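# Sort stickered items into matching colored containers

## Task

Put every item inside the container whose color matches the color of the sticker on that item.

## Robot and tools

Setup: four identical i2rt Big YAM arms, named arm1, arm2, arm3 and arm4. Each has six revolute joints, a two-finger gripper and a wrist camera (arm1_cam_wrist to arm4_cam_wrist). Four fixed room cameras are cam_room_a1, cam_room_a2, cam_room_b1 and cam_room_b2. Each foot (base_link) faces along its own +x. Calibrated foot poses, scene frame, metres, quaternion w,x,y,z: arm1 (-0.644, +1.377, +0.914) q(+0.682, +0.007, +0.004, +0.731); arm2 (-0.655, -0.555, +0.928) q(+0.747, +0.002, +0.000, -0.665); arm3 (+0.651, -1.332, +0.868) q(+0.663, -0.004, -0.006, -0.748); arm4 (+0.648, +0.477, +0.879) q(+0.687, +0.001, +0.003, +0.727). Reach is roughly 1.0 m from the joint1 axis.

Frame: one shared scene frame, metres, origin on the floor, +z up. The 'hand' point sits between the finger pads, about 1 cm short of the tips. In the hand's own axes the fingers point along +z and open and close along y. With joints 1 and 6 at 0 and the hand level and forward, the wrist camera rides on top and views the fingertips. Printed hand positions get less accurate far from the foot.

Joints (absolute radians, tolerance for 'done' in brackets): joint1_rad -2.879..2.879 (0.045), spins the arm about its foot, positive counter-clockwise from above, 0 along the foot's facing; joint2_rad 0..3.141 (0.14), shoulder, 0 has the upper arm pointing back, positive raises then brings it forward; joint3_rad 0..3.019 (0.09), elbow, 0 is folded, positive opens; joint4_rad -1.692..1.57 (0.055), hand pitch, positive tips fingers up; joint5_rad -1.57..1.57 (0.03), sideways swing, positive toward the arm's right; joint6_rad -2.094..2.094 (0.035), roll, positive clockwise viewed from behind; gripper_m 0..0.093 (0.003), fingertip gap in metres.

move: every key is optional. Keys arm1..arm4 each take an object for that arm; an arm not named keeps its previous command. Inside it: 'joints' is a dict of absolute targets by name (radians, gripper_m in metres); 'target' is one list of seven numbers [x, y, z, qw, qx, qy, qz], an absolute hand pose in the scene frame in the same form as the 'hand' line, reached by a straight path starting from the current hand_target; 'speed' is that path's peak speed in m/s, 0.002..0.5, default 0.25 (rotation capped at twice the number in rad/s) and is refused without 'target'. If 'target' is present, 'joints' may only carry gripper_m. 'cameras' lists image sources (names above or 'all'; omitted/null means all, [] means none). All motions in one call start together; hand paths finish together, paced by the slowest. Paths take 0.5 to 10 s and stop after 10 s if longer; a whole action is capped at 15 s. Each step clips the commanded pose to 100 mm and 20 degrees from the measured hand, then solves damped IK, favouring position. Expect a centimetre or more of error, overshoot of speed near full stretch, and wide swings in joint moves. Nothing avoids obstacles or other arms. Unknown keys make a call invalid; out-of-range values get it refused, and a refusal cancels the later move, wait and finished_scene calls in that reply.

wait: seconds (0 to 10) plus optional cameras; commands nothing and returns full state. zoom_image: camera and region [x0, y0, x1, y1] in pixels from the top-left, at most 504 by 504, only for a camera present in the latest images. read_manual: section 'licences' returns URDF licence text. finished_scene: scene, the integer number of the current scene; irreversible, and later calls in the reply apply to the next scene.

Results: per arm, joint_positions, Joint velocities (rad/s, gripper m/s; 'within noise' when idle), joint torques in N m (drive output incl. gravity, per-arm offset and noise; torques 3 and 4 wrap at ±28, flipping sign), hand, hand_target (pose implied by held joint targets), joint_status and hand_status. A 'move' line gives each moved arm 'done' or its worst status. 'off_target' means resting away from target, possibly still pushing. 'time_out' means the arm got a nearby substitute target and may keep pushing; on_its_own lists joints still heading there ('held at' is a target, not a reading). 'joint command not followed' or 'pose unreachable' means the self/arm collision check withheld the motion; named joints then show 'not_followed' and may retry later. Arms under 'as last shown' were not commanded; their statuses read 'not commanded'. The 'pictures' line orders the images, which may lag the state slightly. The sim keeps running between calls with each arm holding its last command.

Gripper: gripping hard makes gripper_m read up to 0.005 m under the object's width (some read up to 0.002 over); empty and closed reads 0.000 to 0.003; in free air it reads up to 0.003 wide. Just under first-contact width the grip is light; about 0.005 m below it, force is at the limit (about 50 to 64 N per pad). Soft items crush more with smaller targets. Release by commanding clearly wider than the reading.

Avoid: knocking anything out of the work area or to the floor; dropping items or letting go while moving; slams and hard hits; hard contact between two robots, including one gripper closing on another's fingers (the safety check still lets fingers, housings and cameras meet); long pushing, holding loads or stretched poses, which heat motors. A MOTOR HOT line appears from 85 °C; at 100 °C an OVER-TEMPERATURE FAULT drops that arm for 30 to 60 s or more, and affected keys read 'limit_stop_at_motor_heat' until resent. Arms keep pushing on contact, so relieve stuck joints by sending their reported positions. Loose objects can be nudged by brief outside pushes. Items must remain in their containers after the robots let go.

Each tool is called after "Emit:" as name(argument=value, ...), one argument or row to a line, values as JSON.

## Session

Emit:
move(
  cameras=["cam_room_a1","cam_room_a2","cam_room_b1","cam_room_b2"],
)

Emit:
zoom_image(
  camera="cam_room_b1",
  region=[180, 290, 330, 390],
)

Emit:
zoom_image(
  camera="cam_room_b2",
  region=[290, 280, 440, 380],
)

Scene clock: 0.00 s.
Joint torques (N m): no reading
Motor temperatures (°C): arm1=[21 23 26 23 21 21 21] | arm2=[23 24 25 22 22 20 23] | arm3=[24 24 24 23 24 23 23] | arm4=[22 21 23 22 24 21 24]
Heat: arm1: hottest joint3_rad 26 °C; arm2: hottest joint3_rad 25 °C; arm3: hottest joint1_rad 24 °C; arm4: hottest joint5_rad 24 °C.
Joint velocities: within noise
arm1.joint_positions: joint1_rad=-0.168 joint2_rad=+0.560 joint3_rad=+1.361 joint4_rad=-1.410 joint5_rad=+0.240 joint6_rad=+0.692 gripper_m=+0.09396
arm1.joint_status: not commanded
arm1.hand: x=-0.5745 y=+1.5715 z=+1.4388 quat_wxyz=(-0.303, +0.280, -0.837, -0.359) (m; scene frame)
arm1.hand_target: x=-0.5746 y=+1.5689 z=+1.4515 quat_wxyz=(-0.308, +0.276, -0.832, -0.370) (m; scene frame)
arm1.hand_status: not commanded
arm2.joint_positions: joint1_rad=+0.198 joint2_rad=+0.483 joint3_rad=+1.641 joint4_rad=-1.210 joint5_rad=-0.086 joint6_rad=-0.484 gripper_m=+0.09396
arm2.joint_status: not commanded
arm2.hand: x=-0.6069 y=-0.6635 z=+1.6316 quat_wxyz=(-0.468, -0.246, -0.683, +0.505) (m; scene frame)
arm2.hand_target: x=-0.6088 y=-0.6576 z=+1.6378 quat_wxyz=(-0.472, -0.244, -0.677, +0.510) (m; scene frame)
arm2.hand_status: not commanded
arm3.joint_positions: joint1_rad=+0.130 joint2_rad=+0.645 joint3_rad=+1.695 joint4_rad=-1.138 joint5_rad=+0.075 joint6_rad=+0.392 gripper_m=+0.09396
arm3.joint_status: not commanded
arm3.hand: x=+0.6386 y=-1.5165 z=+1.5921 quat_wxyz=(-0.552, -0.621, -0.389, +0.398) (m; scene frame)
arm3.hand_target: x=+0.6385 y=-1.5116 z=+1.6003 quat_wxyz=(-0.558, -0.615, -0.384, +0.402) (m; scene frame)
arm3.hand_status: not commanded
arm4.joint_positions: joint1_rad=+0.147 joint2_rad=+0.437 joint3_rad=+1.709 joint4_rad=-1.566 joint5_rad=+0.245 joint6_rad=+0.670 gripper_m=+0.09396
arm4.joint_status: not commanded
arm4.hand: x=+0.6820 y=+0.5376 z=+1.5262 quat_wxyz=(-0.292, +0.355, -0.719, -0.522) (m; scene frame)
arm4.hand_target: x=+0.6829 y=+0.5336 z=+1.5314 quat_wxyz=(-0.294, +0.352, -0.714, -0.529) (m; scene frame)
arm4.hand_status: not commanded
pictures: cam_room_a1, cam_room_a2, cam_room_b1, cam_room_b2
Images, in order (width x height): cam_room_a1 672x504, cam_room_a2 672x504, cam_room_b1 672x504, cam_room_b2 672x504.

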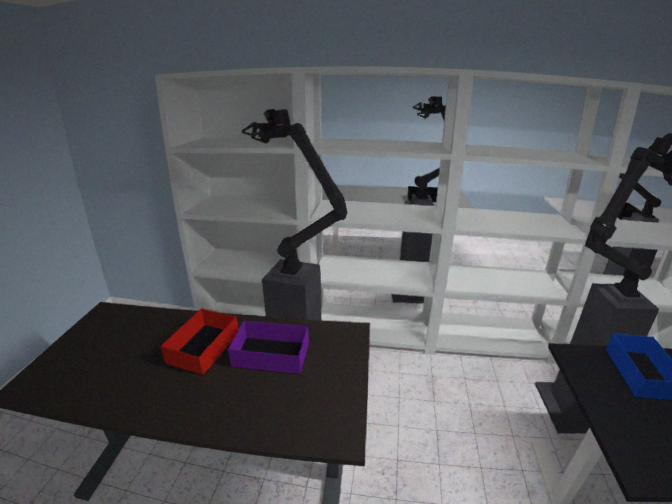

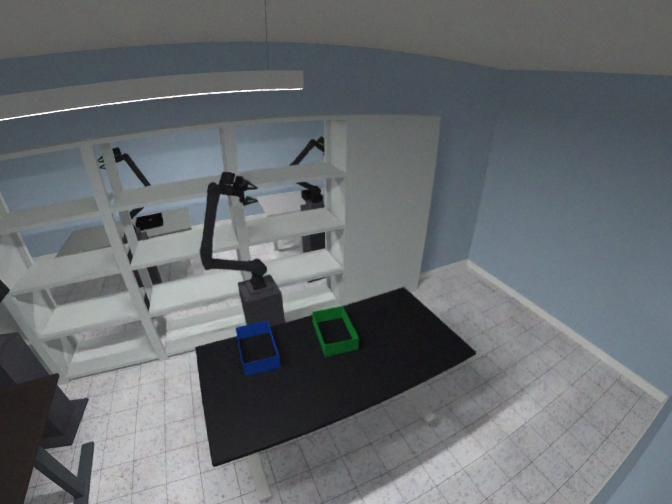

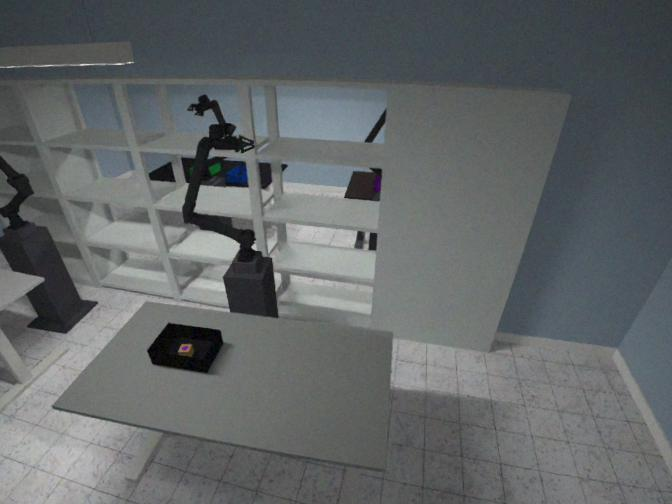

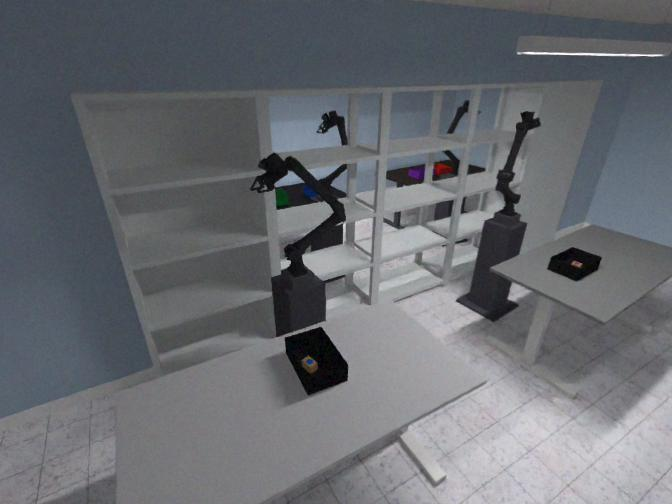

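Scaled by 3.360.

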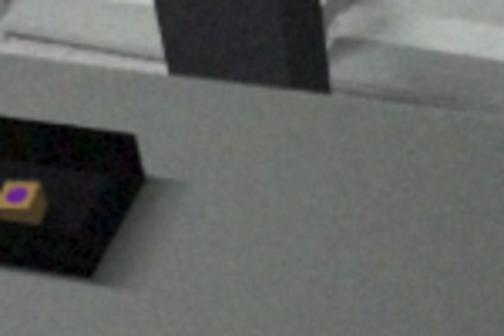

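Scaled by 3.360.

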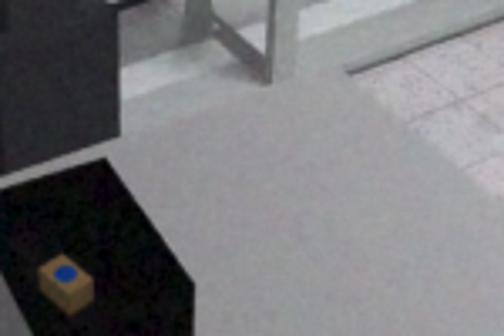

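Emit:
move(
  arm1={"joints":{"joint1_rad":1.5,"joint2_rad":1.8,"joint3_rad":1.85,"joint4_rad":-1.4,"joint5_rad":0,"joint6_rad":0}},
  arm2={"joints":{"joint1_rad":-1.69,"joint2_rad":1.8,"joint3_rad":1.85,"joint4_rad":-1.4,"joint5_rad":0,"joint6_rad":0}},
  arm3={"joints":{"joint1_rad":1.69,"joint2_rad":1.8,"joint3_rad":1.85,"joint4_rad":-1.4,"joint5_rad":0,"joint6_rad":0}},
  arm4={"joints":{"joint1_rad":-1.63,"joint2_rad":1.8,"joint3_rad":1.85,"joint4_rad":-1.4,"joint5_rad":0,"joint6_rad":0}},
  cameras=["arm1_cam_wrist","arm2_cam_wrist","arm3_cam_wrist","arm4_cam_wrist"],
)

Scene clock: 11.57 s.
Joint torques (N m): arm1=[-2.14 -16.56 13.71 0.66 0.06 -0.01] | arm2=[0.97 -21.6 12.16 0.59 -0.1 0.19] | arm3=[0.21 -20.42 10.62 0.06 0.12 -0.1] | arm4=[0.56 -21.71 10.89 0.05 0.06 -0.09]
Motor temperatures (°C): arm1=[21 24 27 23 21 21 21] | arm2=[23 24 26 22 22 20 23] | arm3=[24 24 25 23 24 23 23] | arm4=[22 22 23 22 24 21 24]
Heat: arm1: hottest joint3_rad 27 °C; arm2: hottest joint3_rad 26 °C; arm3: hottest joint3_rad 25 °C; arm4: hottest joint5_rad 24 °C.
move: arm1 done; arm2 done; arm3 done; arm4 done
Joint velocities: within noise
arm1.joint_positions: joint1_rad=+1.504 joint2_rad=+1.812 joint3_rad=+1.818 joint4_rad=-1.398 joint5_rad=-0.002 joint6_rad=+0.006 gripper_m=+0.09398
arm1.joint_status: all done
arm1.hand: x=-1.2439 y=+1.3756 z=+1.1658 quat_wxyz=(+0.000, +0.995, -0.002, -0.097) (m; scene frame)
arm1.hand_target: x=-1.2489 y=+1.3781 z=+1.1865 quat_wxyz=(-0.001, +0.993, -0.001, -0.118) (m; scene frame)
arm1.hand_status: not commanded
arm2.joint_positions: joint1_rad=-1.694 joint2_rad=+1.814 joint3_rad=+1.835 joint4_rad=-1.387 joint5_rad=+0.002 joint6_rad=-0.013 gripper_m=+0.09397
arm2.joint_status: all done
arm2.hand: x=-1.2663 y=-0.5514 z=+1.1761 quat_wxyz=(+0.004, -0.995, -0.003, +0.101) (m; scene frame)
arm2.hand_target: x=-1.2649 y=-0.5541 z=+1.1900 quat_wxyz=(+0.002, -0.994, +0.001, +0.109) (m; scene frame)
arm2.hand_status: not commanded
arm3.joint_positions: joint1_rad=+1.702 joint2_rad=+1.805 joint3_rad=+1.830 joint4_rad=-1.392 joint5_rad=-0.002 joint6_rad=+0.005 gripper_m=+0.09398
arm3.joint_status: all done
arm3.hand: x=+1.2579 y=-1.3219 z=+1.1204 quat_wxyz=(-0.103, +0.003, -0.995, +0.005) (m; scene frame)
arm3.hand_target: x=+1.2601 y=-1.3294 z=+1.1312 quat_wxyz=(-0.111, +0.000, -0.994, +0.007) (m; scene frame)
arm3.hand_status: not commanded
arm4.joint_positions: joint1_rad=-1.627 joint2_rad=+1.819 joint3_rad=+1.816 joint4_rad=-1.391 joint5_rad=+0.001 joint6_rad=+0.013 gripper_m=+0.09398
arm4.joint_status: all done
arm4.hand: x=+1.2549 y=+0.4775 z=+1.1141 quat_wxyz=(-0.086, -0.007, -0.996, +0.001) (m; scene frame)
arm4.hand_target: x=+1.2585 y=+0.4761 z=+1.1391 quat_wxyz=(-0.108, -0.001, -0.994, +0.002) (m; scene frame)
arm4.hand_status: not commanded
pictures: arm1_cam_wrist, arm2_cam_wrist, arm3_cam_wrist, arm4_cam_wrist
Images, in order (width x height): arm1_cam_wrist 672x504, arm2_cam_wrist 672x504, arm3_cam_wrist 672x504, arm4_cam_wrist 672x504.

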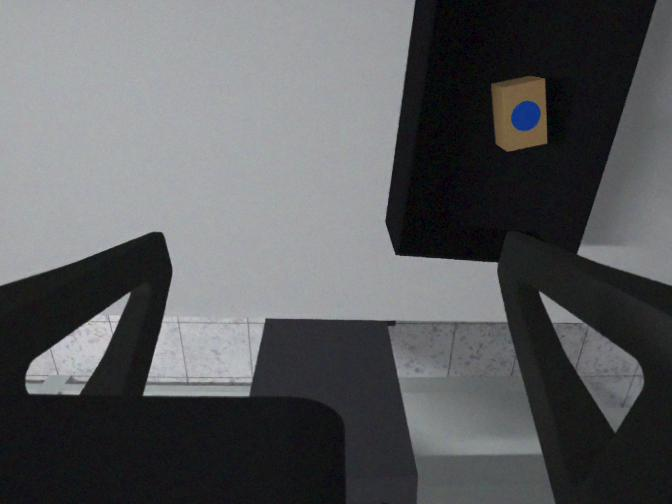

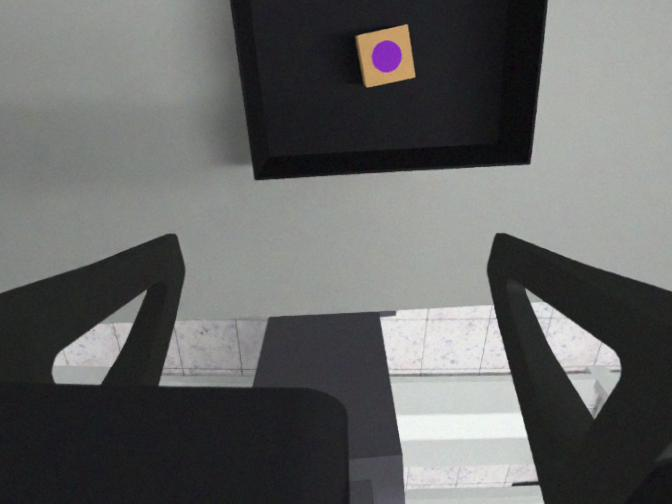

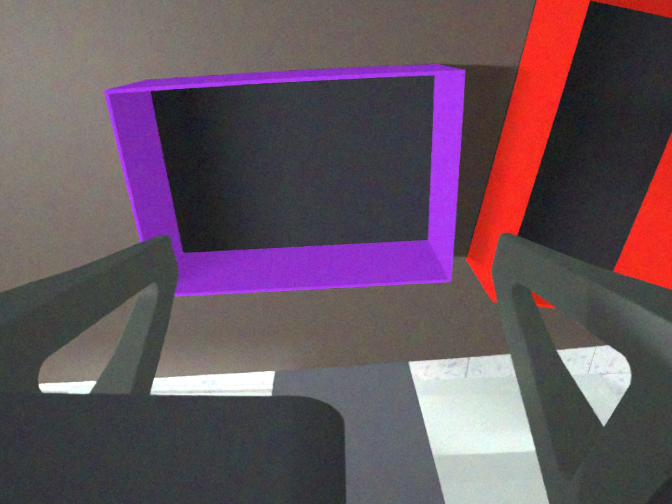

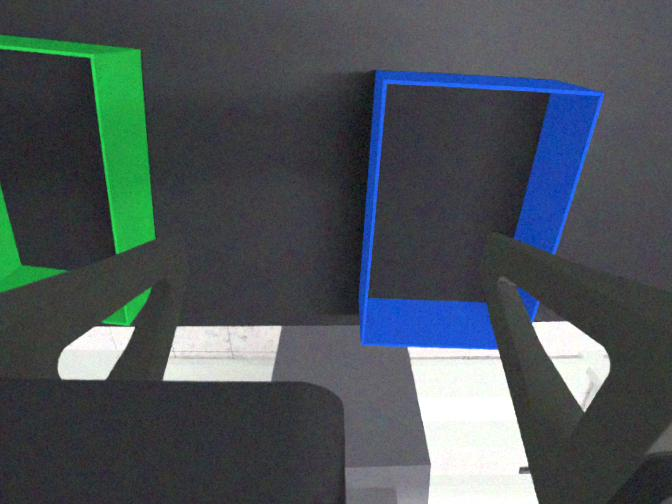

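Emit:
move(
  arm1={"target":[-1.166,1.58,0.86,-0.033,-0.936,-0.090,0.340],"speed":0.4},
  arm2={"target":[-1.249,-0.488,0.86,-0.030,-0.936,-0.082,0.341],"speed":0.4},
  arm3={"joints":{"joint2_rad":0.4,"joint3_rad":0.6,"joint4_rad":-0.7}},
  arm4={"joints":{"joint2_rad":0.4,"joint3_rad":0.6,"joint4_rad":-0.7}},
  cameras=["arm1_cam_wrist","arm2_cam_wrist"],
)

Scene clock: 36.07 s.
Joint torques (N m): arm1=[-1.03 -14.68 7.28 1.87 -0.33 -0.06] | arm2=[0.56 -18.9 7.01 2.73 -0.37 -0.09] | arm3=[0.56 1.14 9.81 2.3 0.12 -0.1] | arm4=[0.62 0.56 10.17 2.07 0.08 -0.09]
Motor temperatures (°C): arm1=[21 25 29 23 21 21 21] | arm2=[23 25 29 22 22 20 23] | arm3=[24 25 27 23 24 23 23] | arm4=[22 24 26 22 24 21 24]
Heat: arm1: hottest joint3_rad 29 °C; arm2: hottest joint3_rad 29 °C; arm3: hottest joint3_rad 27 °C; arm4: hottest joint3_rad 26 °C.
move: arm1 off_target; arm2 done; arm3 done; arm4 done
Joint velocities: within noise
arm1.joint_positions: joint1_rad=+0.999 joint2_rad=+1.973 joint3_rad=+0.943 joint4_rad=-0.027 joint5_rad=-0.413 joint6_rad=-0.554 gripper_m=+0.09398
arm1.joint_status: not commanded
arm1.hand: x=-1.1533 y=+1.5791 z=+0.8455 quat_wxyz=(+0.044, +0.943, +0.077, -0.322) (m; scene frame)
arm1.hand_target: x=-1.1657 y=+1.5798 z=+0.8602 quat_wxyz=(+0.033, +0.936, +0.090, -0.340) (m; scene frame)
arm1.hand_status: off_target (0.019 m and 3.0 deg from the pose sent, 0.376 m and 30.9 deg at the start)
arm2.joint_positions: joint1_rad=-1.861 joint2_rad=+2.007 joint3_rad=+0.996 joint4_rad=+0.087 joint5_rad=-0.222 joint6_rad=-0.256 gripper_m=+0.09397
arm2.joint_status: not commanded
arm2.hand: x=-1.2440 y=-0.4898 z=+0.8553 quat_wxyz=(-0.034, -0.941, -0.074, +0.329) (m; scene frame)
arm2.hand_target: x=-1.2489 y=-0.4880 z=+0.8601 quat_wxyz=(-0.030, -0.936, -0.082, +0.341) (m; scene frame)
arm2.hand_status: done (0.007 m and 1.7 deg from the pose sent, 0.323 m and 30.0 deg at the start)
arm3.joint_positions: joint1_rad=+1.702 joint2_rad=+0.399 joint3_rad=+0.600 joint4_rad=-0.715 joint5_rad=-0.002 joint6_rad=+0.005 gripper_m=+0.09398
arm3.joint_status: all done
arm3.hand: x=+0.9383 y=-1.3247 z=+1.1633 quat_wxyz=(-0.504, +0.006, -0.863, +0.001) (m; scene frame)
arm3.hand_target: x=+0.9403 y=-1.3285 z=+1.1664 quat_wxyz=(-0.511, +0.003, -0.860, +0.006) (m; scene frame)
arm3.hand_status: not commanded
arm4.joint_positions: joint1_rad=-1.627 joint2_rad=+0.404 joint3_rad=+0.590 joint4_rad=-0.718 joint5_rad=+0.001 joint6_rad=+0.013 gripper_m=+0.09398
arm4.joint_status: all done
arm4.hand: x=+0.9368 y=+0.4777 z=+1.1654 quat_wxyz=(-0.494, -0.005, -0.869, -0.002) (m; scene frame)
arm4.hand_target: x=+0.9389 y=+0.4771 z=+1.1763 quat_wxyz=(-0.508, +0.000, -0.861, +0.002) (m; scene frame)
arm4.hand_status: not commanded
pictures: arm1_cam_wrist, arm2_cam_wrist
Images, in order (width x height): arm1_cam_wrist 672x504, arm2_cam_wrist 672x504.

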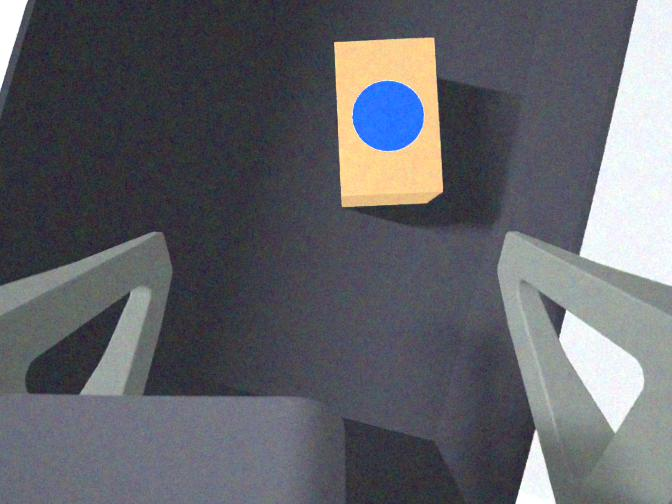

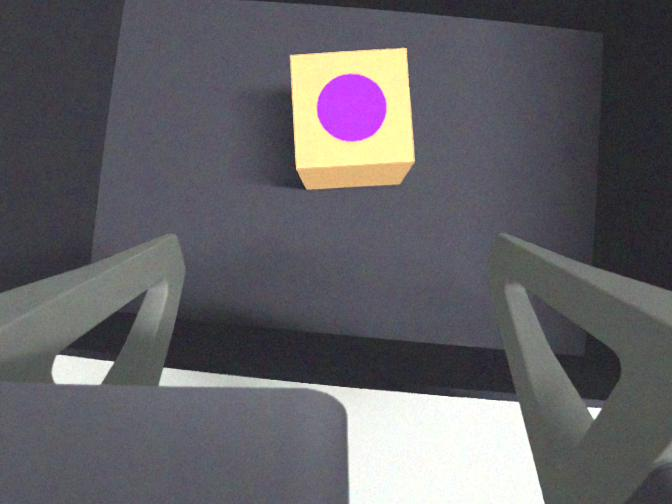

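Emit:
move(
  arm1={"target":[-1.228,1.590,0.757,-0.042,-0.933,-0.115,0.339],"speed":0.18},
  arm2={"target":[-1.320,-0.495,0.757,-0.042,-0.933,-0.115,0.339],"speed":0.18},
  arm3={"joints":{"joint1_rad":-1.93}},
  arm4={"joints":{"joint1_rad":0.95}},
  cameras=["arm1_cam_wrist","arm2_cam_wrist"],
)

Scene clock: 52.80 s.
Joint torques (N m): arm1=[-1.32 -15.79 8.64 1.94 -0.27 -0.04] | arm2=[1.44 -20.13 9.16 2.43 -0.39 -0.08] | arm3=[0.73 0.91 9.85 2.3 -0.06 -0.11] | arm4=[1.08 0.67 10.19 1.96 0.14 -0.1]
Motor temperatures (°C): arm1=[21 25 29 23 22 21 21] | arm2=[23 26 28 22 22 20 23] | arm3=[24 25 28 23 24 23 23] | arm4=[22 23 31 22 24 21 24]
Heat: arm1: hottest joint3_rad 29 °C; arm2: hottest joint3_rad 28 °C; arm3: hottest joint3_rad 28 °C; arm4: hottest joint3_rad 31 °C.
move: arm1 off_target; arm2 off_target; arm3 done; arm4 done
Joint velocities: within noise
arm1.joint_positions: joint1_rad=+1.034 joint2_rad=+2.288 joint3_rad=+1.149 joint4_rad=+0.063 joint5_rad=-0.428 joint6_rad=-0.577 gripper_m=+0.09398
arm1.joint_status: not commanded
arm1.hand: x=-1.2059 y=+1.5811 z=+0.7449 quat_wxyz=(+0.057, +0.941, +0.104, -0.317) (m; scene frame)
arm1.hand_target: x=-1.2271 y=+1.5895 z=+0.7577 quat_wxyz=(+0.042, +0.933, +0.115, -0.339) (m; scene frame)
arm1.hand_status: off_target (0.027 m and 3.4 deg from the pose sent, 0.116 m and 4.9 deg at the start)
arm2.joint_positions: joint1_rad=-1.850 joint2_rad=+2.321 joint3_rad=+1.239 joint4_rad=+0.143 joint5_rad=-0.252 joint6_rad=-0.295 gripper_m=+0.09397
arm2.joint_status: not commanded
arm2.hand: x=-1.3041 y=-0.4913 z=+0.7569 quat_wxyz=(-0.045, -0.939, -0.102, +0.326) (m; scene frame)
arm2.hand_target: x=-1.3194 y=-0.4951 z=+0.7576 quat_wxyz=(-0.042, -0.933, -0.115, +0.339) (m; scene frame)
arm2.hand_status: off_target (0.016 m and 2.2 deg from the pose sent, 0.124 m and 4.9 deg at the start)
arm3.joint_positions: joint1_rad=-1.920 joint2_rad=+0.399 joint3_rad=+0.600 joint4_rad=-0.714 joint5_rad=+0.002 joint6_rad=+0.004 gripper_m=+0.09402
arm3.joint_status: all done
arm3.hand: x=+0.3944 y=-1.1965 z=+1.1611 quat_wxyz=(+0.111, -0.840, +0.207, +0.489) (m; scene frame)
arm3.hand_target: x=+0.3939 y=-1.1934 z=+1.1638 quat_wxyz=(+0.116, -0.837, +0.208, +0.494) (m; scene frame)
arm3.hand_status: not commanded
arm4.joint_positions: joint1_rad=+0.948 joint2_rad=+0.404 joint3_rad=+0.590 joint4_rad=-0.718 joint5_rad=-0.001 joint6_rad=+0.013 gripper_m=+0.09401
arm4.joint_status: all done
arm4.hand: x=+0.4067 y=+0.6328 z=+1.1674 quat_wxyz=(-0.133, +0.831, -0.249, -0.479) (m; scene frame)
arm4.hand_target: x=+0.4048 y=+0.6337 z=+1.1783 quat_wxyz=(-0.140, +0.825, -0.241, -0.492) (m; scene frame)
arm4.hand_status: not commanded
pictures: arm1_cam_wrist, arm2_cam_wrist
Images, in order (width x height): arm1_cam_wrist 672x504, arm2_cam_wrist 672x504.

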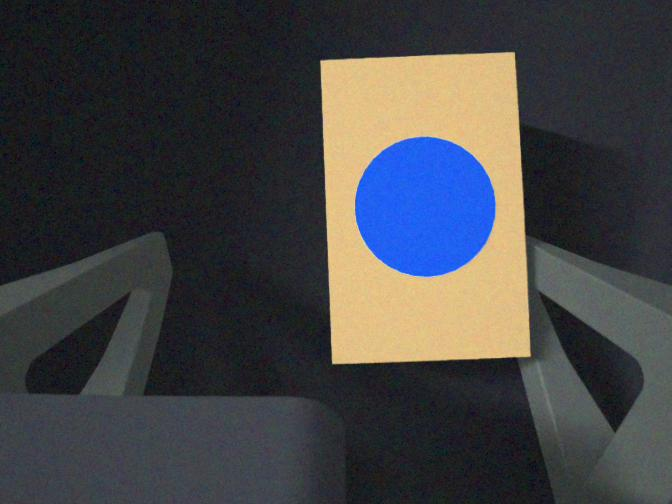

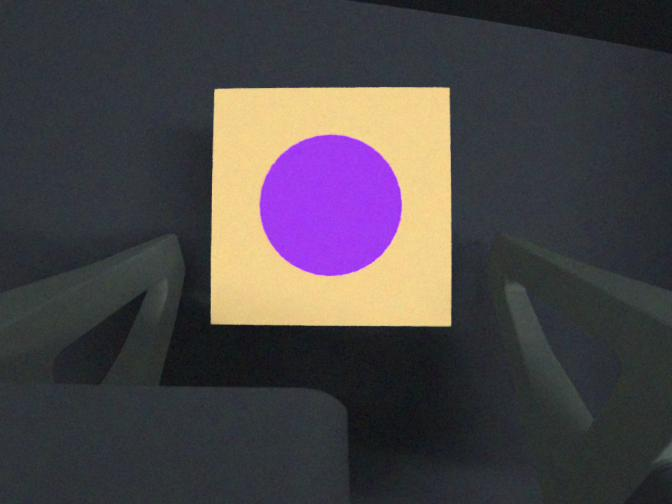

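Emit:
move(
  arm1={"target":[-1.242,1.604,0.757,-0.042,-0.933,-0.115,0.339],"speed":0.12},
  arm2={"target":[-1.339,-0.499,0.752,-0.042,-0.933,-0.115,0.339],"speed":0.12},
  cameras=["arm1_cam_wrist","arm2_cam_wrist"],
)

Scene clock: 63.13 s.
Joint torques (N m): arm1=[-2.37 -15.38 9.44 0.72 -0.27 -0.01] | arm2=[1.38 -19.72 9.57 1.31 -0.07 0.01] | arm3=[0.67 0.91 9.8 2.3 -0.05 -0.11] | arm4=[1.2 0.38 10.09 2.09 0.11 -0.09]
Motor temperatures (°C): arm1=[21 25 30 23 22 21 21] | arm2=[23 26 28 22 22 20 23] | arm3=[24 25 29 23 24 23 23] | arm4=[22 23 32 22 24 21 24]
Heat: arm1: hottest joint3_rad 30 °C; arm2: hottest joint3_rad 28 °C; arm3: hottest joint3_rad 29 °C; arm4: hottest joint3_rad 32 °C.
move: arm1 off_target; arm2 off_target
Joint velocities: within noise
arm1.joint_positions: joint1_rad=+1.034 joint2_rad=+2.295 joint3_rad=+1.211 joint4_rad=+0.048 joint5_rad=-0.433 joint6_rad=-0.587 gripper_m=+0.09398
arm1.joint_status: not commanded
arm1.hand: x=-1.2316 y=+1.5932 z=+0.7573 quat_wxyz=(+0.047, +0.934, +0.113, -0.334) (m; scene frame)
arm1.hand_target: x=-1.2415 y=+1.6039 z=+0.7574 quat_wxyz=(+0.042, +0.933, +0.115, -0.339) (m; scene frame)
arm1.hand_status: off_target (0.015 m and 0.8 deg from the pose sent, 0.044 m and 3.4 deg at the start)
arm2.joint_positions: joint1_rad=-1.838 joint2_rad=+2.342 joint3_rad=+1.305 joint4_rad=+0.143 joint5_rad=-0.252 joint6_rad=-0.295 gripper_m=+0.09397
arm2.joint_status: not commanded
arm2.hand: x=-1.3329 y=-0.4948 z=+0.7652 quat_wxyz=(-0.041, -0.931, -0.110, +0.346) (m; scene frame)
arm2.hand_target: x=-1.3383 y=-0.4992 z=+0.7524 quat_wxyz=(-0.042, -0.933, -0.115, +0.339) (m; scene frame)
arm2.hand_status: off_target (0.015 m and 1.1 deg from the pose sent, 0.036 m and 2.2 deg at the start)
arm3, arm4: as last shown
pictures: arm1_cam_wrist, arm2_cam_wrist
Images, in order (width x height): arm1_cam_wrist 672x504, arm2_cam_wrist 672x504.

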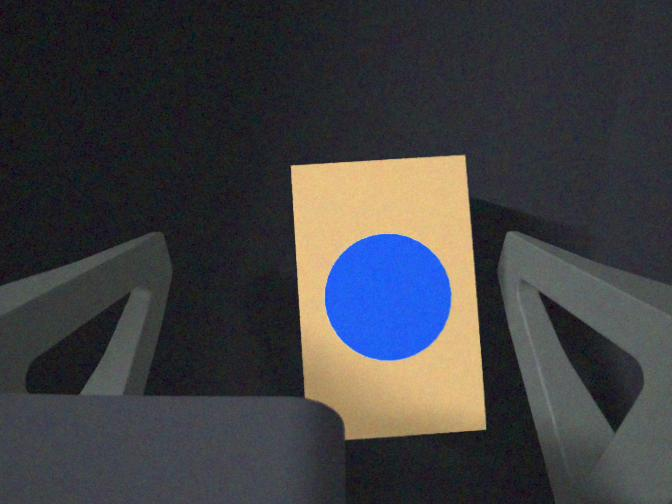

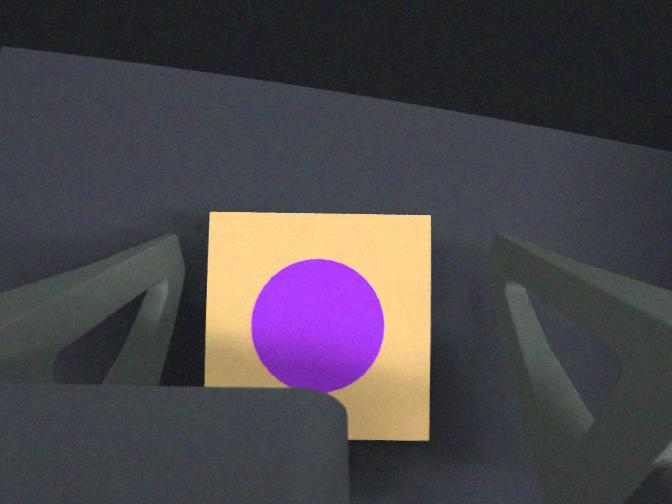

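Emit:
move(
  arm1={"target":[-1.243,1.615,0.745,-0.047,-0.933,-0.127,0.338],"speed":0.12},
  arm2={"target":[-1.337,-0.501,0.742,-0.042,-0.933,-0.115,0.339],"speed":0.12},
  cameras=["arm1_cam_wrist","arm2_cam_wrist"],
)

Emit:
move(
  arm1={"joints":{"gripper_m":0.022}},
  arm2={"joints":{"gripper_m":0.03}},
  cameras=["arm1_cam_wrist","arm2_cam_wrist"],
)

Scene clock: 69.63 s.
Joint torques (N m): arm1=[-3.19 -16.03 9.66 0.87 -0.22 -0.09] | arm2=[1.49 -19.9 9.37 2.07 -0.05 0.03] | arm3=[0.56 1.03 9.83 2.33 -0.05 -0.09] | arm4=[1.26 0.62 10.09 2.13 0.08 -0.05]
Motor temperatures (°C): arm1=[21 25 30 23 22 21 21] | arm2=[23 26 28 22 22 20 23] | arm3=[24 25 29 23 24 23 23] | arm4=[22 23 33 22 24 21 24]
Heat: arm1: hottest joint3_rad 30 °C; arm2: hottest joint3_rad 28 °C; arm3: hottest joint3_rad 29 °C; arm4: hottest joint3_rad 33 °C.
move: arm1 off_target; arm2 off_target
Joint velocities: within noise
arm1.joint_positions: joint1_rad=+1.025 joint2_rad=+2.335 joint3_rad=+1.246 joint4_rad=+0.022 joint5_rad=-0.459 joint6_rad=-0.630 gripper_m=+0.09398
arm1.joint_status: not commanded
arm1.hand: x=-1.2320 y=+1.5952 z=+0.7424 quat_wxyz=(+0.058, +0.933, +0.129, -0.330) (m; scene frame)
arm1.hand_target: x=-1.2422 y=+1.6147 z=+0.7456 quat_wxyz=(+0.047, +0.932, +0.127, -0.338) (m; scene frame)
arm1.hand_status: off_target (0.023 m and 1.6 deg from the pose sent, 0.028 m and 1.6 deg at the start)
arm2.joint_positions: joint1_rad=-1.837 joint2_rad=+2.365 joint3_rad=+1.305 joint4_rad=+0.143 joint5_rad=-0.250 joint6_rad=-0.295 gripper_m=+0.09397
arm2.joint_status: not commanded
arm2.hand: x=-1.3262 y=-0.4965 z=+0.7502 quat_wxyz=(-0.044, -0.935, -0.109, +0.336) (m; scene frame)
arm2.hand_target: x=-1.3363 y=-0.5010 z=+0.7424 quat_wxyz=(-0.042, -0.933, -0.115, +0.339) (m; scene frame)
arm2.hand_status: off_target (0.014 m and 0.8 deg from the pose sent, 0.024 m and 1.1 deg at the start)
arm3, arm4: as last shown
pictures: arm1_cam_wrist, arm2_cam_wrist
Images, in order (width x height): arm1_cam_wrist 672x504, arm2_cam_wrist 672x504.

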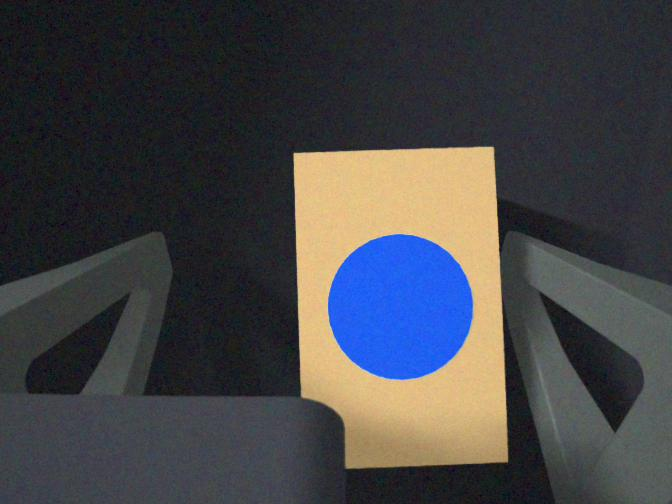

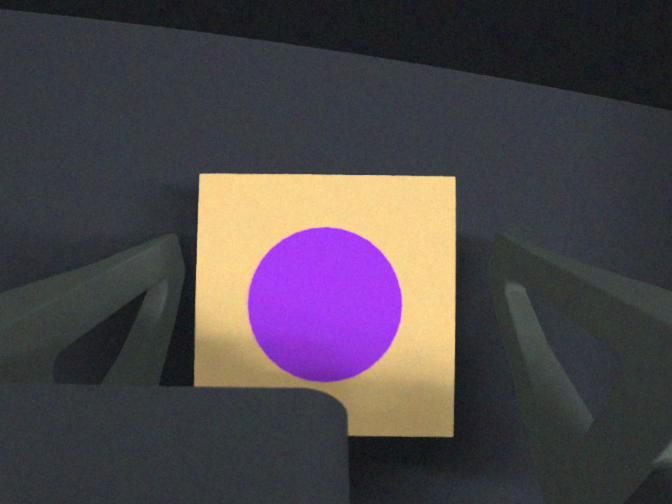

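Scene clock: 70.30 s.
Joint torques (N m): arm1=[-2.55 -15.68 9.21 0.68 -0.25 -0.07] | arm2=[1.38 -20.01 9.36 2.06 -0.13 0.04] | arm3=[0.5 1.03 9.81 2.33 -0.06 -0.09] | arm4=[1.26 -0.26 10.17 2.13 0.11 -0.09]
Motor temperatures (°C): arm1=[21 25 30 23 22 21 21] | arm2=[23 26 28 22 22 20 23] | arm3=[24 25 29 23 24 23 23] | arm4=[22 23 33 22 24 21 24]
Heat: arm1: hottest joint3_rad 30 °C; arm2: hottest joint3_rad 28 °C; arm3: hottest joint3_rad 29 °C; arm4: hottest joint3_rad 33 °C.
move: arm1 off_target; arm2 off_target
Joint velocities: within noise
arm1.joint_positions: joint1_rad=+1.013 joint2_rad=+2.335 joint3_rad=+1.251 joint4_rad=+0.022 joint5_rad=-0.458 joint6_rad=-0.632 gripper_m=+0.04360
arm1.joint_status: gripper_m off_target (ended at +0.04363, target +0.02200)
arm1.hand: x=-1.2317 y=+1.6035 z=+0.7437 quat_wxyz=(+0.054, +0.934, +0.125, -0.332) (m; scene frame)
arm1.hand_target: x=-1.2421 y=+1.6149 z=+0.7456 quat_wxyz=(+0.047, +0.932, +0.127, -0.338) (m; scene frame)
arm1.hand_status: not commanded
arm2.joint_positions: joint1_rad=-1.837 joint2_rad=+2.365 joint3_rad=+1.306 joint4_rad=+0.143 joint5_rad=-0.248 joint6_rad=-0.295 gripper_m=+0.05302
arm2.joint_status: gripper_m off_target (ended at +0.05304, target +0.03000)
arm2.hand: x=-1.3264 y=-0.4962 z=+0.7503 quat_wxyz=(-0.043, -0.935, -0.109, +0.336) (m; scene frame)
arm2.hand_target: x=-1.3363 y=-0.5010 z=+0.7424 quat_wxyz=(-0.042, -0.933, -0.115, +0.339) (m; scene frame)
arm2.hand_status: not commanded
arm3, arm4: as last shown
pictures: arm1_cam_wrist, arm2_cam_wrist
Images, in order (width x height): arm1_cam_wrist 672x504, arm2_cam_wrist 672x504.

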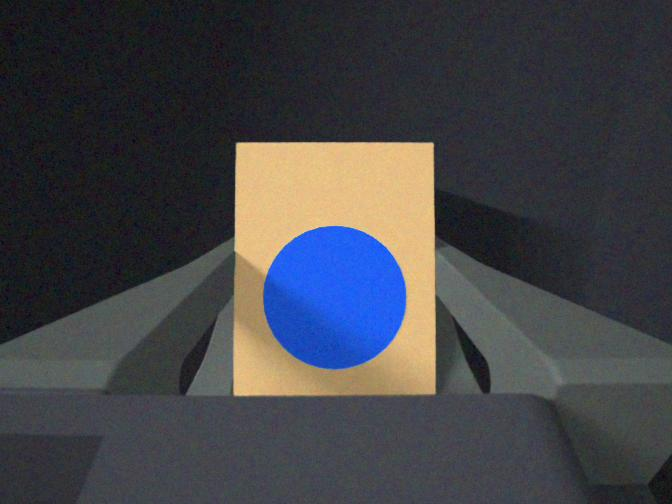

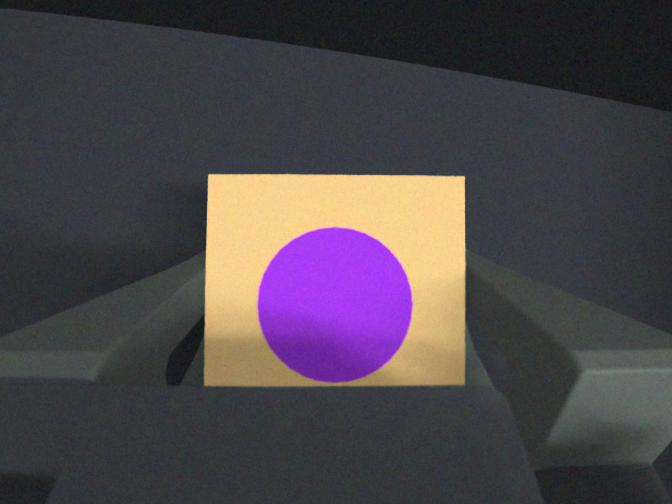

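Emit:
move(
  arm1={"target":[-1.12,1.58,1.02,-0.047,-0.933,-0.127,0.338],"speed":0.4},
  arm2={"target":[-1.20,-0.50,1.02,-0.042,-0.933,-0.115,0.339],"speed":0.4},
  cameras=[],
)

Emit:
move(
  arm1={"joints":{"joint2_rad":0.4,"joint3_rad":0.6,"joint4_rad":-0.7,"joint5_rad":0,"joint6_rad":0}},
  arm2={"joints":{"joint2_rad":0.4,"joint3_rad":0.6,"joint4_rad":-0.7,"joint5_rad":0,"joint6_rad":0}},
  cameras=[],
)

Emit:
move(
  arm1={"joints":{"joint1_rad":-2.34}},
  arm2={"joints":{"joint1_rad":0.846}},
  cameras=["arm1_cam_wrist","arm2_cam_wrist","cam_room_b1"],
)

Scene clock: 86.27 s.
Joint torques (N m): arm1=[-1.9 -9.23 9.87 0.95 -0.32 -0.06] | arm2=[0.15 -13.33 9.1 1.55 -0.38 -0.1] | arm3=[0.62 0.79 9.8 2.3 -0.05 -0.1] | arm4=[0.91 0.56 10 2.1 0.09 -0.07]
Motor temperatures (°C): arm1=[21 26 30 23 22 21 22] | arm2=[23 26 28 22 22 20 23] | arm3=[24 24 29 23 24 23 23] | arm4=[22 22 34 22 24 21 24]
Heat: arm1: hottest joint3_rad 30 °C; arm2: hottest joint3_rad 28 °C; arm3: hottest joint3_rad 29 °C; arm4: hottest joint3_rad 34 °C.
move: arm1 done; arm2 off_target
Joint velocities: within noise
arm1.joint_positions: joint1_rad=+0.955 joint2_rad=+1.557 joint3_rad=+0.972 joint4_rad=-0.473 joint5_rad=-0.486 joint6_rad=-0.690 gripper_m=+0.04361
arm1.joint_status: not commanded
arm1.hand: x=-1.1224 y=+1.5763 z=+1.0244 quat_wxyz=(+0.045, +0.930, +0.128, -0.343) (m; scene frame)
arm1.hand_target: x=-1.1200 y=+1.5799 z=+1.0200 quat_wxyz=(+0.047, +0.932, +0.127, -0.338) (m; scene frame)
arm1.hand_status: done (0.006 m and 0.7 deg from the pose sent, 0.299 m and 1.1 deg at the start)
arm2.joint_positions: joint1_rad=-1.868 joint2_rad=+1.558 joint3_rad=+0.953 joint4_rad=-0.276 joint5_rad=-0.272 joint6_rad=-0.322 gripper_m=+0.05302
arm2.joint_status: not commanded
arm2.hand: x=-1.2062 y=-0.5019 z=+1.0353 quat_wxyz=(-0.039, -0.927, -0.112, +0.355) (m; scene frame)
arm2.hand_target: x=-1.1997 y=-0.5001 z=+1.0203 quat_wxyz=(-0.042, -0.933, -0.115, +0.339) (m; scene frame)
arm2.hand_status: off_target (0.017 m and 2.0 deg from the pose sent, 0.298 m and 0.8 deg at the start)
arm3, arm4: as last shown
pictures: none
No camera images: "cameras" was empty.

Scene clock: 87.87 s.
Joint torques (N m): arm1=[-2.37 2.84 12.71 1.44 0.08 0.09] | arm2=[0.15 -0.44 12 2.02 0.15 0.21] | arm3=[0.56 0.97 9.84 2.28 -0.06 -0.11] | arm4=[1.08 0.62 10.24 2.06 0.12 -0.05]
Motor temperatures (°C): arm1=[21 26 30 23 22 21 22] | arm2=[23 26 28 22 22 20 23] | arm3=[24 24 29 23 24 23 23] | arm4=[22 22 35 22 24 21 24]
Heat: arm1: hottest joint3_rad 30 °C; arm2: hottest joint3_rad 28 °C; arm3: hottest joint3_rad 29 °C; arm4: hottest joint3_rad 35 °C.
move: arm1 done; arm2 done
Joint velocities: within noise
arm1.joint_positions: joint1_rad=+0.953 joint2_rad=+0.401 joint3_rad=+0.591 joint4_rad=-0.696 joint5_rad=-0.002 joint6_rad=-0.009 gripper_m=+0.04363
arm1.joint_status: all done
arm1.hand: x=-0.8863 y=+1.5279 z=+1.2118 quat_wxyz=(-0.138, +0.827, -0.230, -0.495) (m; scene frame)
arm1.hand_target: x=-0.8848 y=+1.5299 z=+1.2166 quat_wxyz=(-0.139, +0.823, -0.236, -0.497) (m; scene frame)
arm1.hand_status: not commanded
arm2.joint_positions: joint1_rad=-1.868 joint2_rad=+0.403 joint3_rad=+0.599 joint4_rad=-0.688 joint5_rad=-0.004 joint6_rad=-0.015 gripper_m=+0.05301
arm2.joint_status: all done
arm2.hand: x=-0.9425 y=-0.5042 z=+1.2273 quat_wxyz=(+0.050, -0.856, +0.069, +0.510) (m; scene frame)
arm2.hand_target: x=-0.9402 y=-0.5022 z=+1.2264 quat_wxyz=(+0.049, -0.857, +0.079, +0.507) (m; scene frame)
arm2.hand_status: not commanded
arm3, arm4: as last shown
pictures: none
No camera images: "cameras" was empty.

Scene clock: 90.30 s.
Joint torques (N m): arm1=[-2.49 2.9 12.62 1.65 -0.07 0.1] | arm2=[1.2 -0.38 12 1.96 0.13 0.19] | arm3=[0.56 0.85 9.84 2.32 -0.05 -0.09] | arm4=[0.79 0.73 10.15 2.03 0.1 -0.09]
Motor temperatures (°C): arm1=[21 26 30 23 22 21 22] | arm2=[23 26 28 22 22 20 24] | arm3=[24 24 29 23 24 23 23] | arm4=[22 22 35 22 24 21 24]
Heat: arm1: hottest joint3_rad 30 °C; arm2: hottest joint3_rad 28 °C; arm3: hottest joint3_rad 29 °C; arm4: hottest joint3_rad 35 °C.
move: arm1 done; arm2 done
Joint velocities: within noise
arm1.joint_positions: joint1_rad=-2.334 joint2_rad=+0.401 joint3_rad=+0.591 joint4_rad=-0.696 joint5_rad=+0.002 joint6_rad=-0.007 gripper_m=+0.04365
arm1.joint_status: all done
arm1.hand: x=-0.4169 y=+1.1904 z=+1.2036 quat_wxyz=(-0.469, -0.290, -0.815, +0.176) (m; scene frame)
arm1.hand_target: x=-0.4179 y=+1.1895 z=+1.2085 quat_wxyz=(-0.472, -0.294, -0.812, +0.176) (m; scene frame)
arm1.hand_status: not commanded
arm2.joint_positions: joint1_rad=+0.842 joint2_rad=+0.403 joint3_rad=+0.599 joint4_rad=-0.688 joint5_rad=-0.003 joint6_rad=-0.014 gripper_m=+0.05307
arm2.joint_status: all done
arm2.hand: x=-0.4169 y=-0.7236 z=+1.2276 quat_wxyz=(-0.489, -0.253, -0.820, +0.155) (m; scene frame)
arm2.hand_target: x=-0.4181 y=-0.7220 z=+1.2266 quat_wxyz=(-0.487, -0.258, -0.820, +0.151) (m; scene frame)
arm2.hand_status: not commanded
arm3, arm4: as last shown
pictures: arm1_cam_wrist, arm2_cam_wrist, cam_room_b1
Images, in order (width x height): arm1_cam_wrist 672x504, arm2_cam_wrist 672x504, cam_room_b1 672x504.

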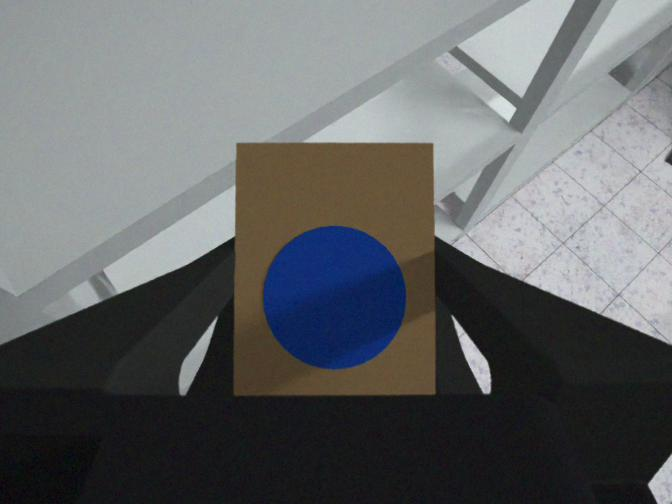

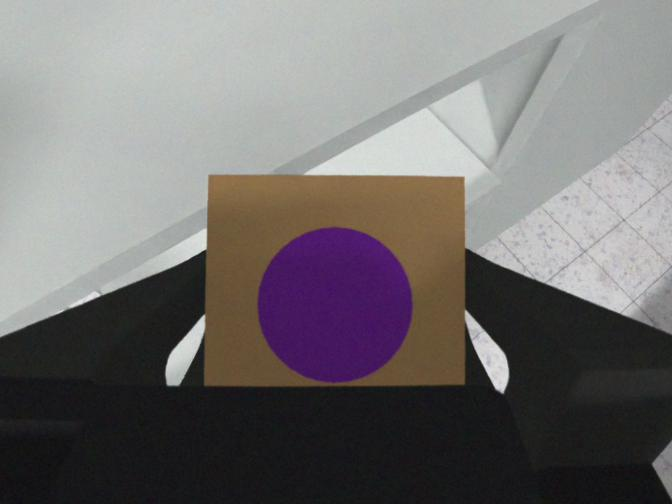

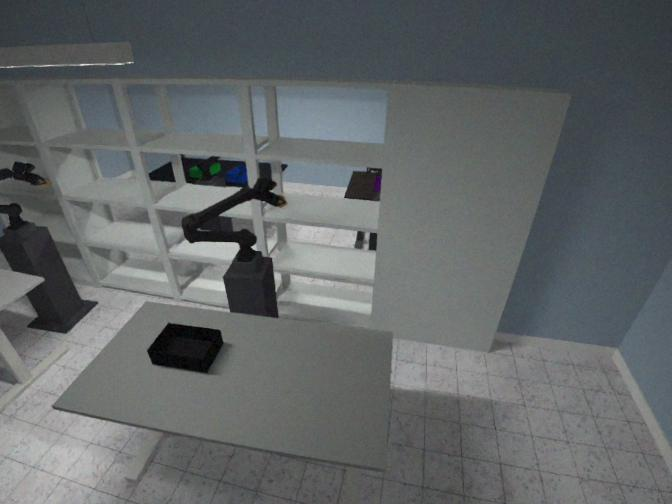

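Emit:
move(
  arm1={"target":[-0.06,0.92,1.16,0.321,0.325,0.882,-0.118]},
  arm2={"target":[-0.06,-0.945,1.16,0.328,0.269,0.901,-0.098]},
  cameras=[],
)

Emit:
move(
  arm1={"target":[-0.06,0.92,1.06,0.321,0.325,0.882,-0.118],"speed":0.15},
  arm2={"target":[-0.06,-0.945,1.06,0.328,0.269,0.901,-0.098],"speed":0.15},
  cameras=[],
)

Emit:
move(
  arm1={"target":[-0.06,0.92,1.03,0.321,0.325,0.882,-0.118],"speed":0.06},
  arm2={"target":[-0.06,-0.945,1.03,0.328,0.269,0.901,-0.098],"speed":0.06},
  cameras=["arm1_cam_wrist","arm2_cam_wrist"],
)

Scene clock: 105.57 s.
Joint torques (N m): arm1=[-1.2 -17.2 17.83 1.01 0.04 0.11] | arm2=[1.61 -19.37 17.03 1.44 -0.09 0.17] | arm3=[0.67 0.91 9.83 2.29 -0.06 -0.1] | arm4=[1.2 0.15 10.17 1.96 0.12 -0.07]
Motor temperatures (°C): arm1=[21 25 31 23 21 21 22] | arm2=[23 26 30 22 22 20 24] | arm3=[24 24 30 23 24 23 23] | arm4=[22 22 36 22 24 21 24]
Heat: arm1: hottest joint3_rad 31 °C; arm2: hottest joint3_rad 30 °C; arm3: hottest joint3_rad 30 °C; arm4: hottest joint3_rad 36 °C.
move: arm1 off_target; arm2 off_target
Joint velocities: within noise
arm1.joint_positions: joint1_rad=-2.311 joint2_rad=+1.860 joint3_rad=+1.704 joint4_rad=-0.764 joint5_rad=+0.022 joint6_rad=+0.031 gripper_m=+0.04365
arm1.joint_status: not commanded
arm1.hand: x=-0.0787 y=+0.9245 z=+1.1227 quat_wxyz=(-0.292, -0.329, -0.891, +0.112) (m; scene frame)
arm1.hand_target: x=-0.0620 y=+0.9217 z=+1.1600 quat_wxyz=(-0.321, -0.325, -0.882, +0.118) (m; scene frame)
arm1.hand_status: off_target (0.042 m and 3.5 deg from the pose sent, 0.450 m and 20.3 deg at the start)
arm2.joint_positions: joint1_rad=+0.868 joint2_rad=+1.788 joint3_rad=+1.566 joint4_rad=-0.691 joint5_rad=+0.007 joint6_rad=-0.010 gripper_m=+0.05307
arm2.joint_status: not commanded
arm2.hand: x=-0.0794 y=-0.9405 z=+1.1348 quat_wxyz=(-0.308, -0.271, -0.907, +0.096) (m; scene frame)
arm2.hand_target: x=-0.0616 y=-0.9438 z=+1.1601 quat_wxyz=(-0.328, -0.269, -0.900, +0.098) (m; scene frame)
arm2.hand_status: off_target (0.032 m and 2.4 deg from the pose sent, 0.425 m and 21.8 deg at the start)
arm3, arm4: as last shown
pictures: none
No camera images: "cameras" was empty.

Scene clock: 106.97 s.
Joint torques (N m): arm1=[-0.91 -18.14 12.18 2.13 0.07 0.11] | arm2=[1.55 -20.54 10.76 2.96 -0.1 0.16] | arm3=[0.62 0.97 9.83 2.33 -0.05 -0.09] | arm4=[1.14 0.62 10.21 2.09 0.11 -0.07]
Motor temperatures (°C): arm1=[21 25 31 23 21 21 22] | arm2=[23 26 30 22 22 20 24] | arm3=[24 24 30 23 24 23 23] | arm4=[22 22 36 22 24 21 24]
Heat: arm1: hottest joint3_rad 31 °C; arm2: hottest joint3_rad 30 °C; arm3: hottest joint3_rad 30 °C; arm4: hottest joint3_rad 36 °C.
move: arm1 off_target; arm2 done
Joint velocities: within noise
arm1.joint_positions: joint1_rad=-2.311 joint2_rad=+1.928 joint3_rad=+1.591 joint4_rad=-0.561 joint5_rad=+0.022 joint6_rad=+0.032 gripper_m=+0.04365
arm1.joint_status: not commanded
arm1.hand: x=-0.0712 y=+0.9185 z=+1.0468 quat_wxyz=(-0.303, -0.328, -0.887, +0.115) (m; scene frame)
arm1.hand_target: x=-0.0603 y=+0.9203 z=+1.0601 quat_wxyz=(-0.321, -0.325, -0.882, +0.118) (m; scene frame)
arm1.hand_status: off_target (0.017 m and 2.2 deg from the pose sent, 0.066 m and 3.5 deg at the start)
arm2.joint_positions: joint1_rad=+0.868 joint2_rad=+1.870 joint3_rad=+1.478 joint4_rad=-0.492 joint5_rad=+0.007 joint6_rad=-0.010 gripper_m=+0.05307
arm2.joint_status: not commanded
arm2.hand: x=-0.0669 y=-0.9484 z=+1.0640 quat_wxyz=(-0.321, -0.269, -0.902, +0.100) (m; scene frame)
arm2.hand_target: x=-0.0601 y=-0.9448 z=+1.0601 quat_wxyz=(-0.328, -0.269, -0.900, +0.098) (m; scene frame)
arm2.hand_status: done (0.009 m and 0.8 deg from the pose sent, 0.077 m and 2.4 deg at the start)
arm3.joint_positions: joint1_rad=-1.920 joint2_rad=+0.399 joint3_rad=+0.600 joint4_rad=-0.714 joint5_rad=+0.002 joint6_rad=+0.004 gripper_m=+0.09402
arm3.joint_status: not commanded
arm3.hand: x=+0.3944 y=-1.1965 z=+1.1611 quat_wxyz=(+0.111, -0.840, +0.207, +0.489) (m; scene frame)
arm3.hand_target: x=+0.3939 y=-1.1934 z=+1.1638 quat_wxyz=(+0.116, -0.837, +0.208, +0.494) (m; scene frame)
arm3.hand_status: not commanded
arm4.joint_positions: joint1_rad=+0.948 joint2_rad=+0.404 joint3_rad=+0.590 joint4_rad=-0.718 joint5_rad=-0.001 joint6_rad=+0.013 gripper_m=+0.09401
arm4.joint_status: not commanded
arm4.hand: x=+0.4067 y=+0.6328 z=+1.1674 quat_wxyz=(-0.133, +0.831, -0.249, -0.479) (m; scene frame)
arm4.hand_target: x=+0.4048 y=+0.6337 z=+1.1783 quat_wxyz=(-0.140, +0.825, -0.241, -0.492) (m; scene frame)
arm4.hand_status: not commanded
pictures: none
No camera images: "cameras" was empty.

Scene clock: 108.03 s.
Joint torques (N m): arm1=[-1.03 -16.91 11.18 2.33 0.11 0.1] | arm2=[1.61 -19.19 9.99 3.03 -0.11 0.16] | arm3=[0.62 0.97 9.83 2.26 -0.05 -0.1] | arm4=[1.03 0.38 10.09 2.04 0.12 -0.07]
Motor temperatures (°C): arm1=[21 25 32 23 21 21 22] | arm2=[23 26 30 22 22 20 24] | arm3=[24 24 30 23 24 23 23] | arm4=[22 22 36 22 24 21 24]
Heat: arm1: hottest joint3_rad 32 °C; arm2: hottest joint3_rad 30 °C; arm3: hottest joint3_rad 30 °C; arm4: hottest joint3_rad 36 °C.
move: arm1 done; arm2 off_target
Joint velocities: within noise
arm1.joint_positions: joint1_rad=-2.310 joint2_rad=+1.942 joint3_rad=+1.560 joint4_rad=-0.494 joint5_rad=+0.022 joint6_rad=+0.032 gripper_m=+0.04365
arm1.joint_status: not commanded
arm1.hand: x=-0.0692 y=+0.9171 z=+1.0316 quat_wxyz=(-0.313, -0.327, -0.884, +0.118) (m; scene frame)
arm1.hand_target: x=-0.0601 y=+0.9203 z=+1.0300 quat_wxyz=(-0.321, -0.325, -0.882, +0.118) (m; scene frame)
arm1.hand_status: done (0.010 m and 1.0 deg from the pose sent, 0.020 m and 2.2 deg at the start)
arm2.joint_positions: joint1_rad=+0.868 joint2_rad=+1.888 joint3_rad=+1.448 joint4_rad=-0.423 joint5_rad=+0.007 joint6_rad=-0.010 gripper_m=+0.05307
arm2.joint_status: not commanded
arm2.hand: x=-0.0648 y=-0.9498 z=+1.0472 quat_wxyz=(-0.331, -0.268, -0.899, +0.103) (m; scene frame)
arm2.hand_target: x=-0.0605 y=-0.9446 z=+1.0303 quat_wxyz=(-0.328, -0.269, -0.900, +0.098) (m; scene frame)
arm2.hand_status: off_target (0.018 m and 0.7 deg from the pose sent, 0.035 m and 0.8 deg at the start)
arm3, arm4: as last shown
pictures: arm1_cam_wrist, arm2_cam_wrist
Images, in order (width x height): arm1_cam_wrist 672x504, arm2_cam_wrist 672x504.

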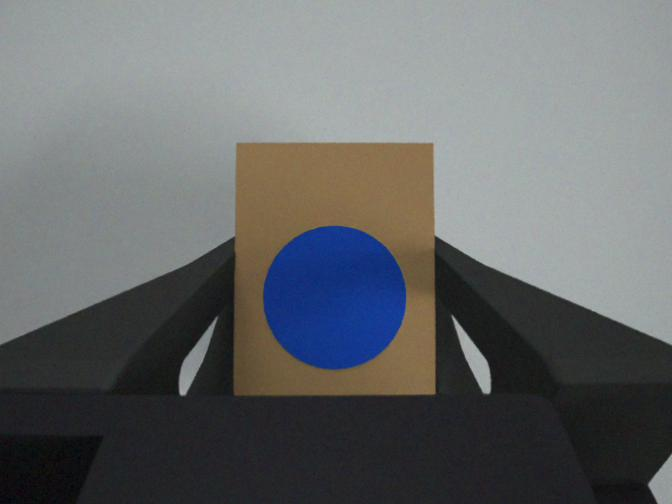

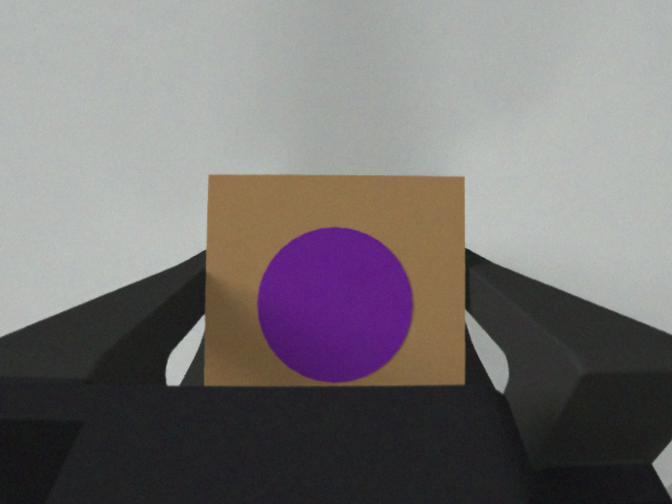

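Emit:
move(
  arm1={"target":[-0.06,0.922,1.008,0.321,0.325,0.882,-0.118],"speed":0.06},
  arm2={"target":[-0.063,-0.948,1.038,0.331,0.268,0.899,-0.102],"joints":{"gripper_m":0.092}},
  cameras=["arm2_cam_wrist"],
)

Scene clock: 112.63 s.
Joint torques (N m): arm1=[-0.85 -16.38 10.77 2.22 0.07 0.11] | arm2=[0.91 -20.31 9.95 2.81 -0.01 0.1] | arm3=[0.67 1.03 9.8 2.3 -0.05 -0.11] | arm4=[1.61 0.73 10.14 1.95 0.09 -0.07]
Motor temperatures (°C): arm1=[21 26 31 23 21 21 22] | arm2=[23 26 30 22 22 20 24] | arm3=[24 24 30 23 24 23 23] | arm4=[22 22 36 22 24 21 24]
Heat: arm1: hottest joint3_rad 31 °C; arm2: hottest joint3_rad 30 °C; arm3: hottest joint3_rad 30 °C; arm4: hottest joint3_rad 36 °C.
move: arm1 off_target; arm2 done
Joint velocities: within noise
arm1.joint_positions: joint1_rad=-2.308 joint2_rad=+1.958 joint3_rad=+1.533 joint4_rad=-0.441 joint5_rad=+0.024 joint6_rad=+0.035 gripper_m=+0.04365
arm1.joint_status: not commanded
arm1.hand: x=-0.0680 y=+0.9182 z=+1.0140 quat_wxyz=(-0.317, -0.327, -0.882, +0.119) (m; scene frame)
arm1.hand_target: x=-0.0602 y=+0.9221 z=+1.0081 quat_wxyz=(-0.321, -0.325, -0.882, +0.118) (m; scene frame)
arm1.hand_status: off_target (0.011 m and 0.5 deg from the pose sent, 0.026 m and 1.0 deg at the start)
arm2.joint_positions: joint1_rad=+0.868 joint2_rad=+1.888 joint3_rad=+1.448 joint4_rad=-0.421 joint5_rad=+0.007 joint6_rad=-0.010 gripper_m=+0.09193
arm2.joint_status: all done
arm2.hand: x=-0.0645 y=-0.9500 z=+1.0475 quat_wxyz=(-0.331, -0.268, -0.899, +0.103) (m; scene frame)
arm2.hand_target: x=-0.0631 y=-0.9478 z=+1.0382 quat_wxyz=(-0.331, -0.268, -0.899, +0.102) (m; scene frame)
arm2.hand_status: done (0.010 m and 0.2 deg from the pose sent, 0.010 m and 0.1 deg at the start)
arm3, arm4: as last shown
pictures: arm2_cam_wrist
Images, in order (width x height): arm2_cam_wrist 672x504.

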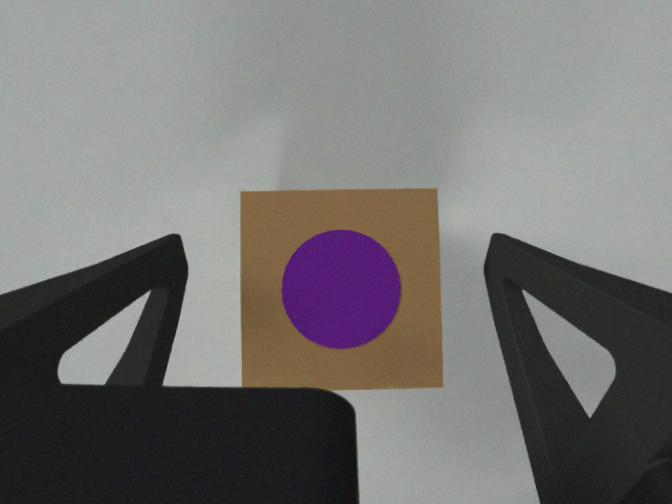

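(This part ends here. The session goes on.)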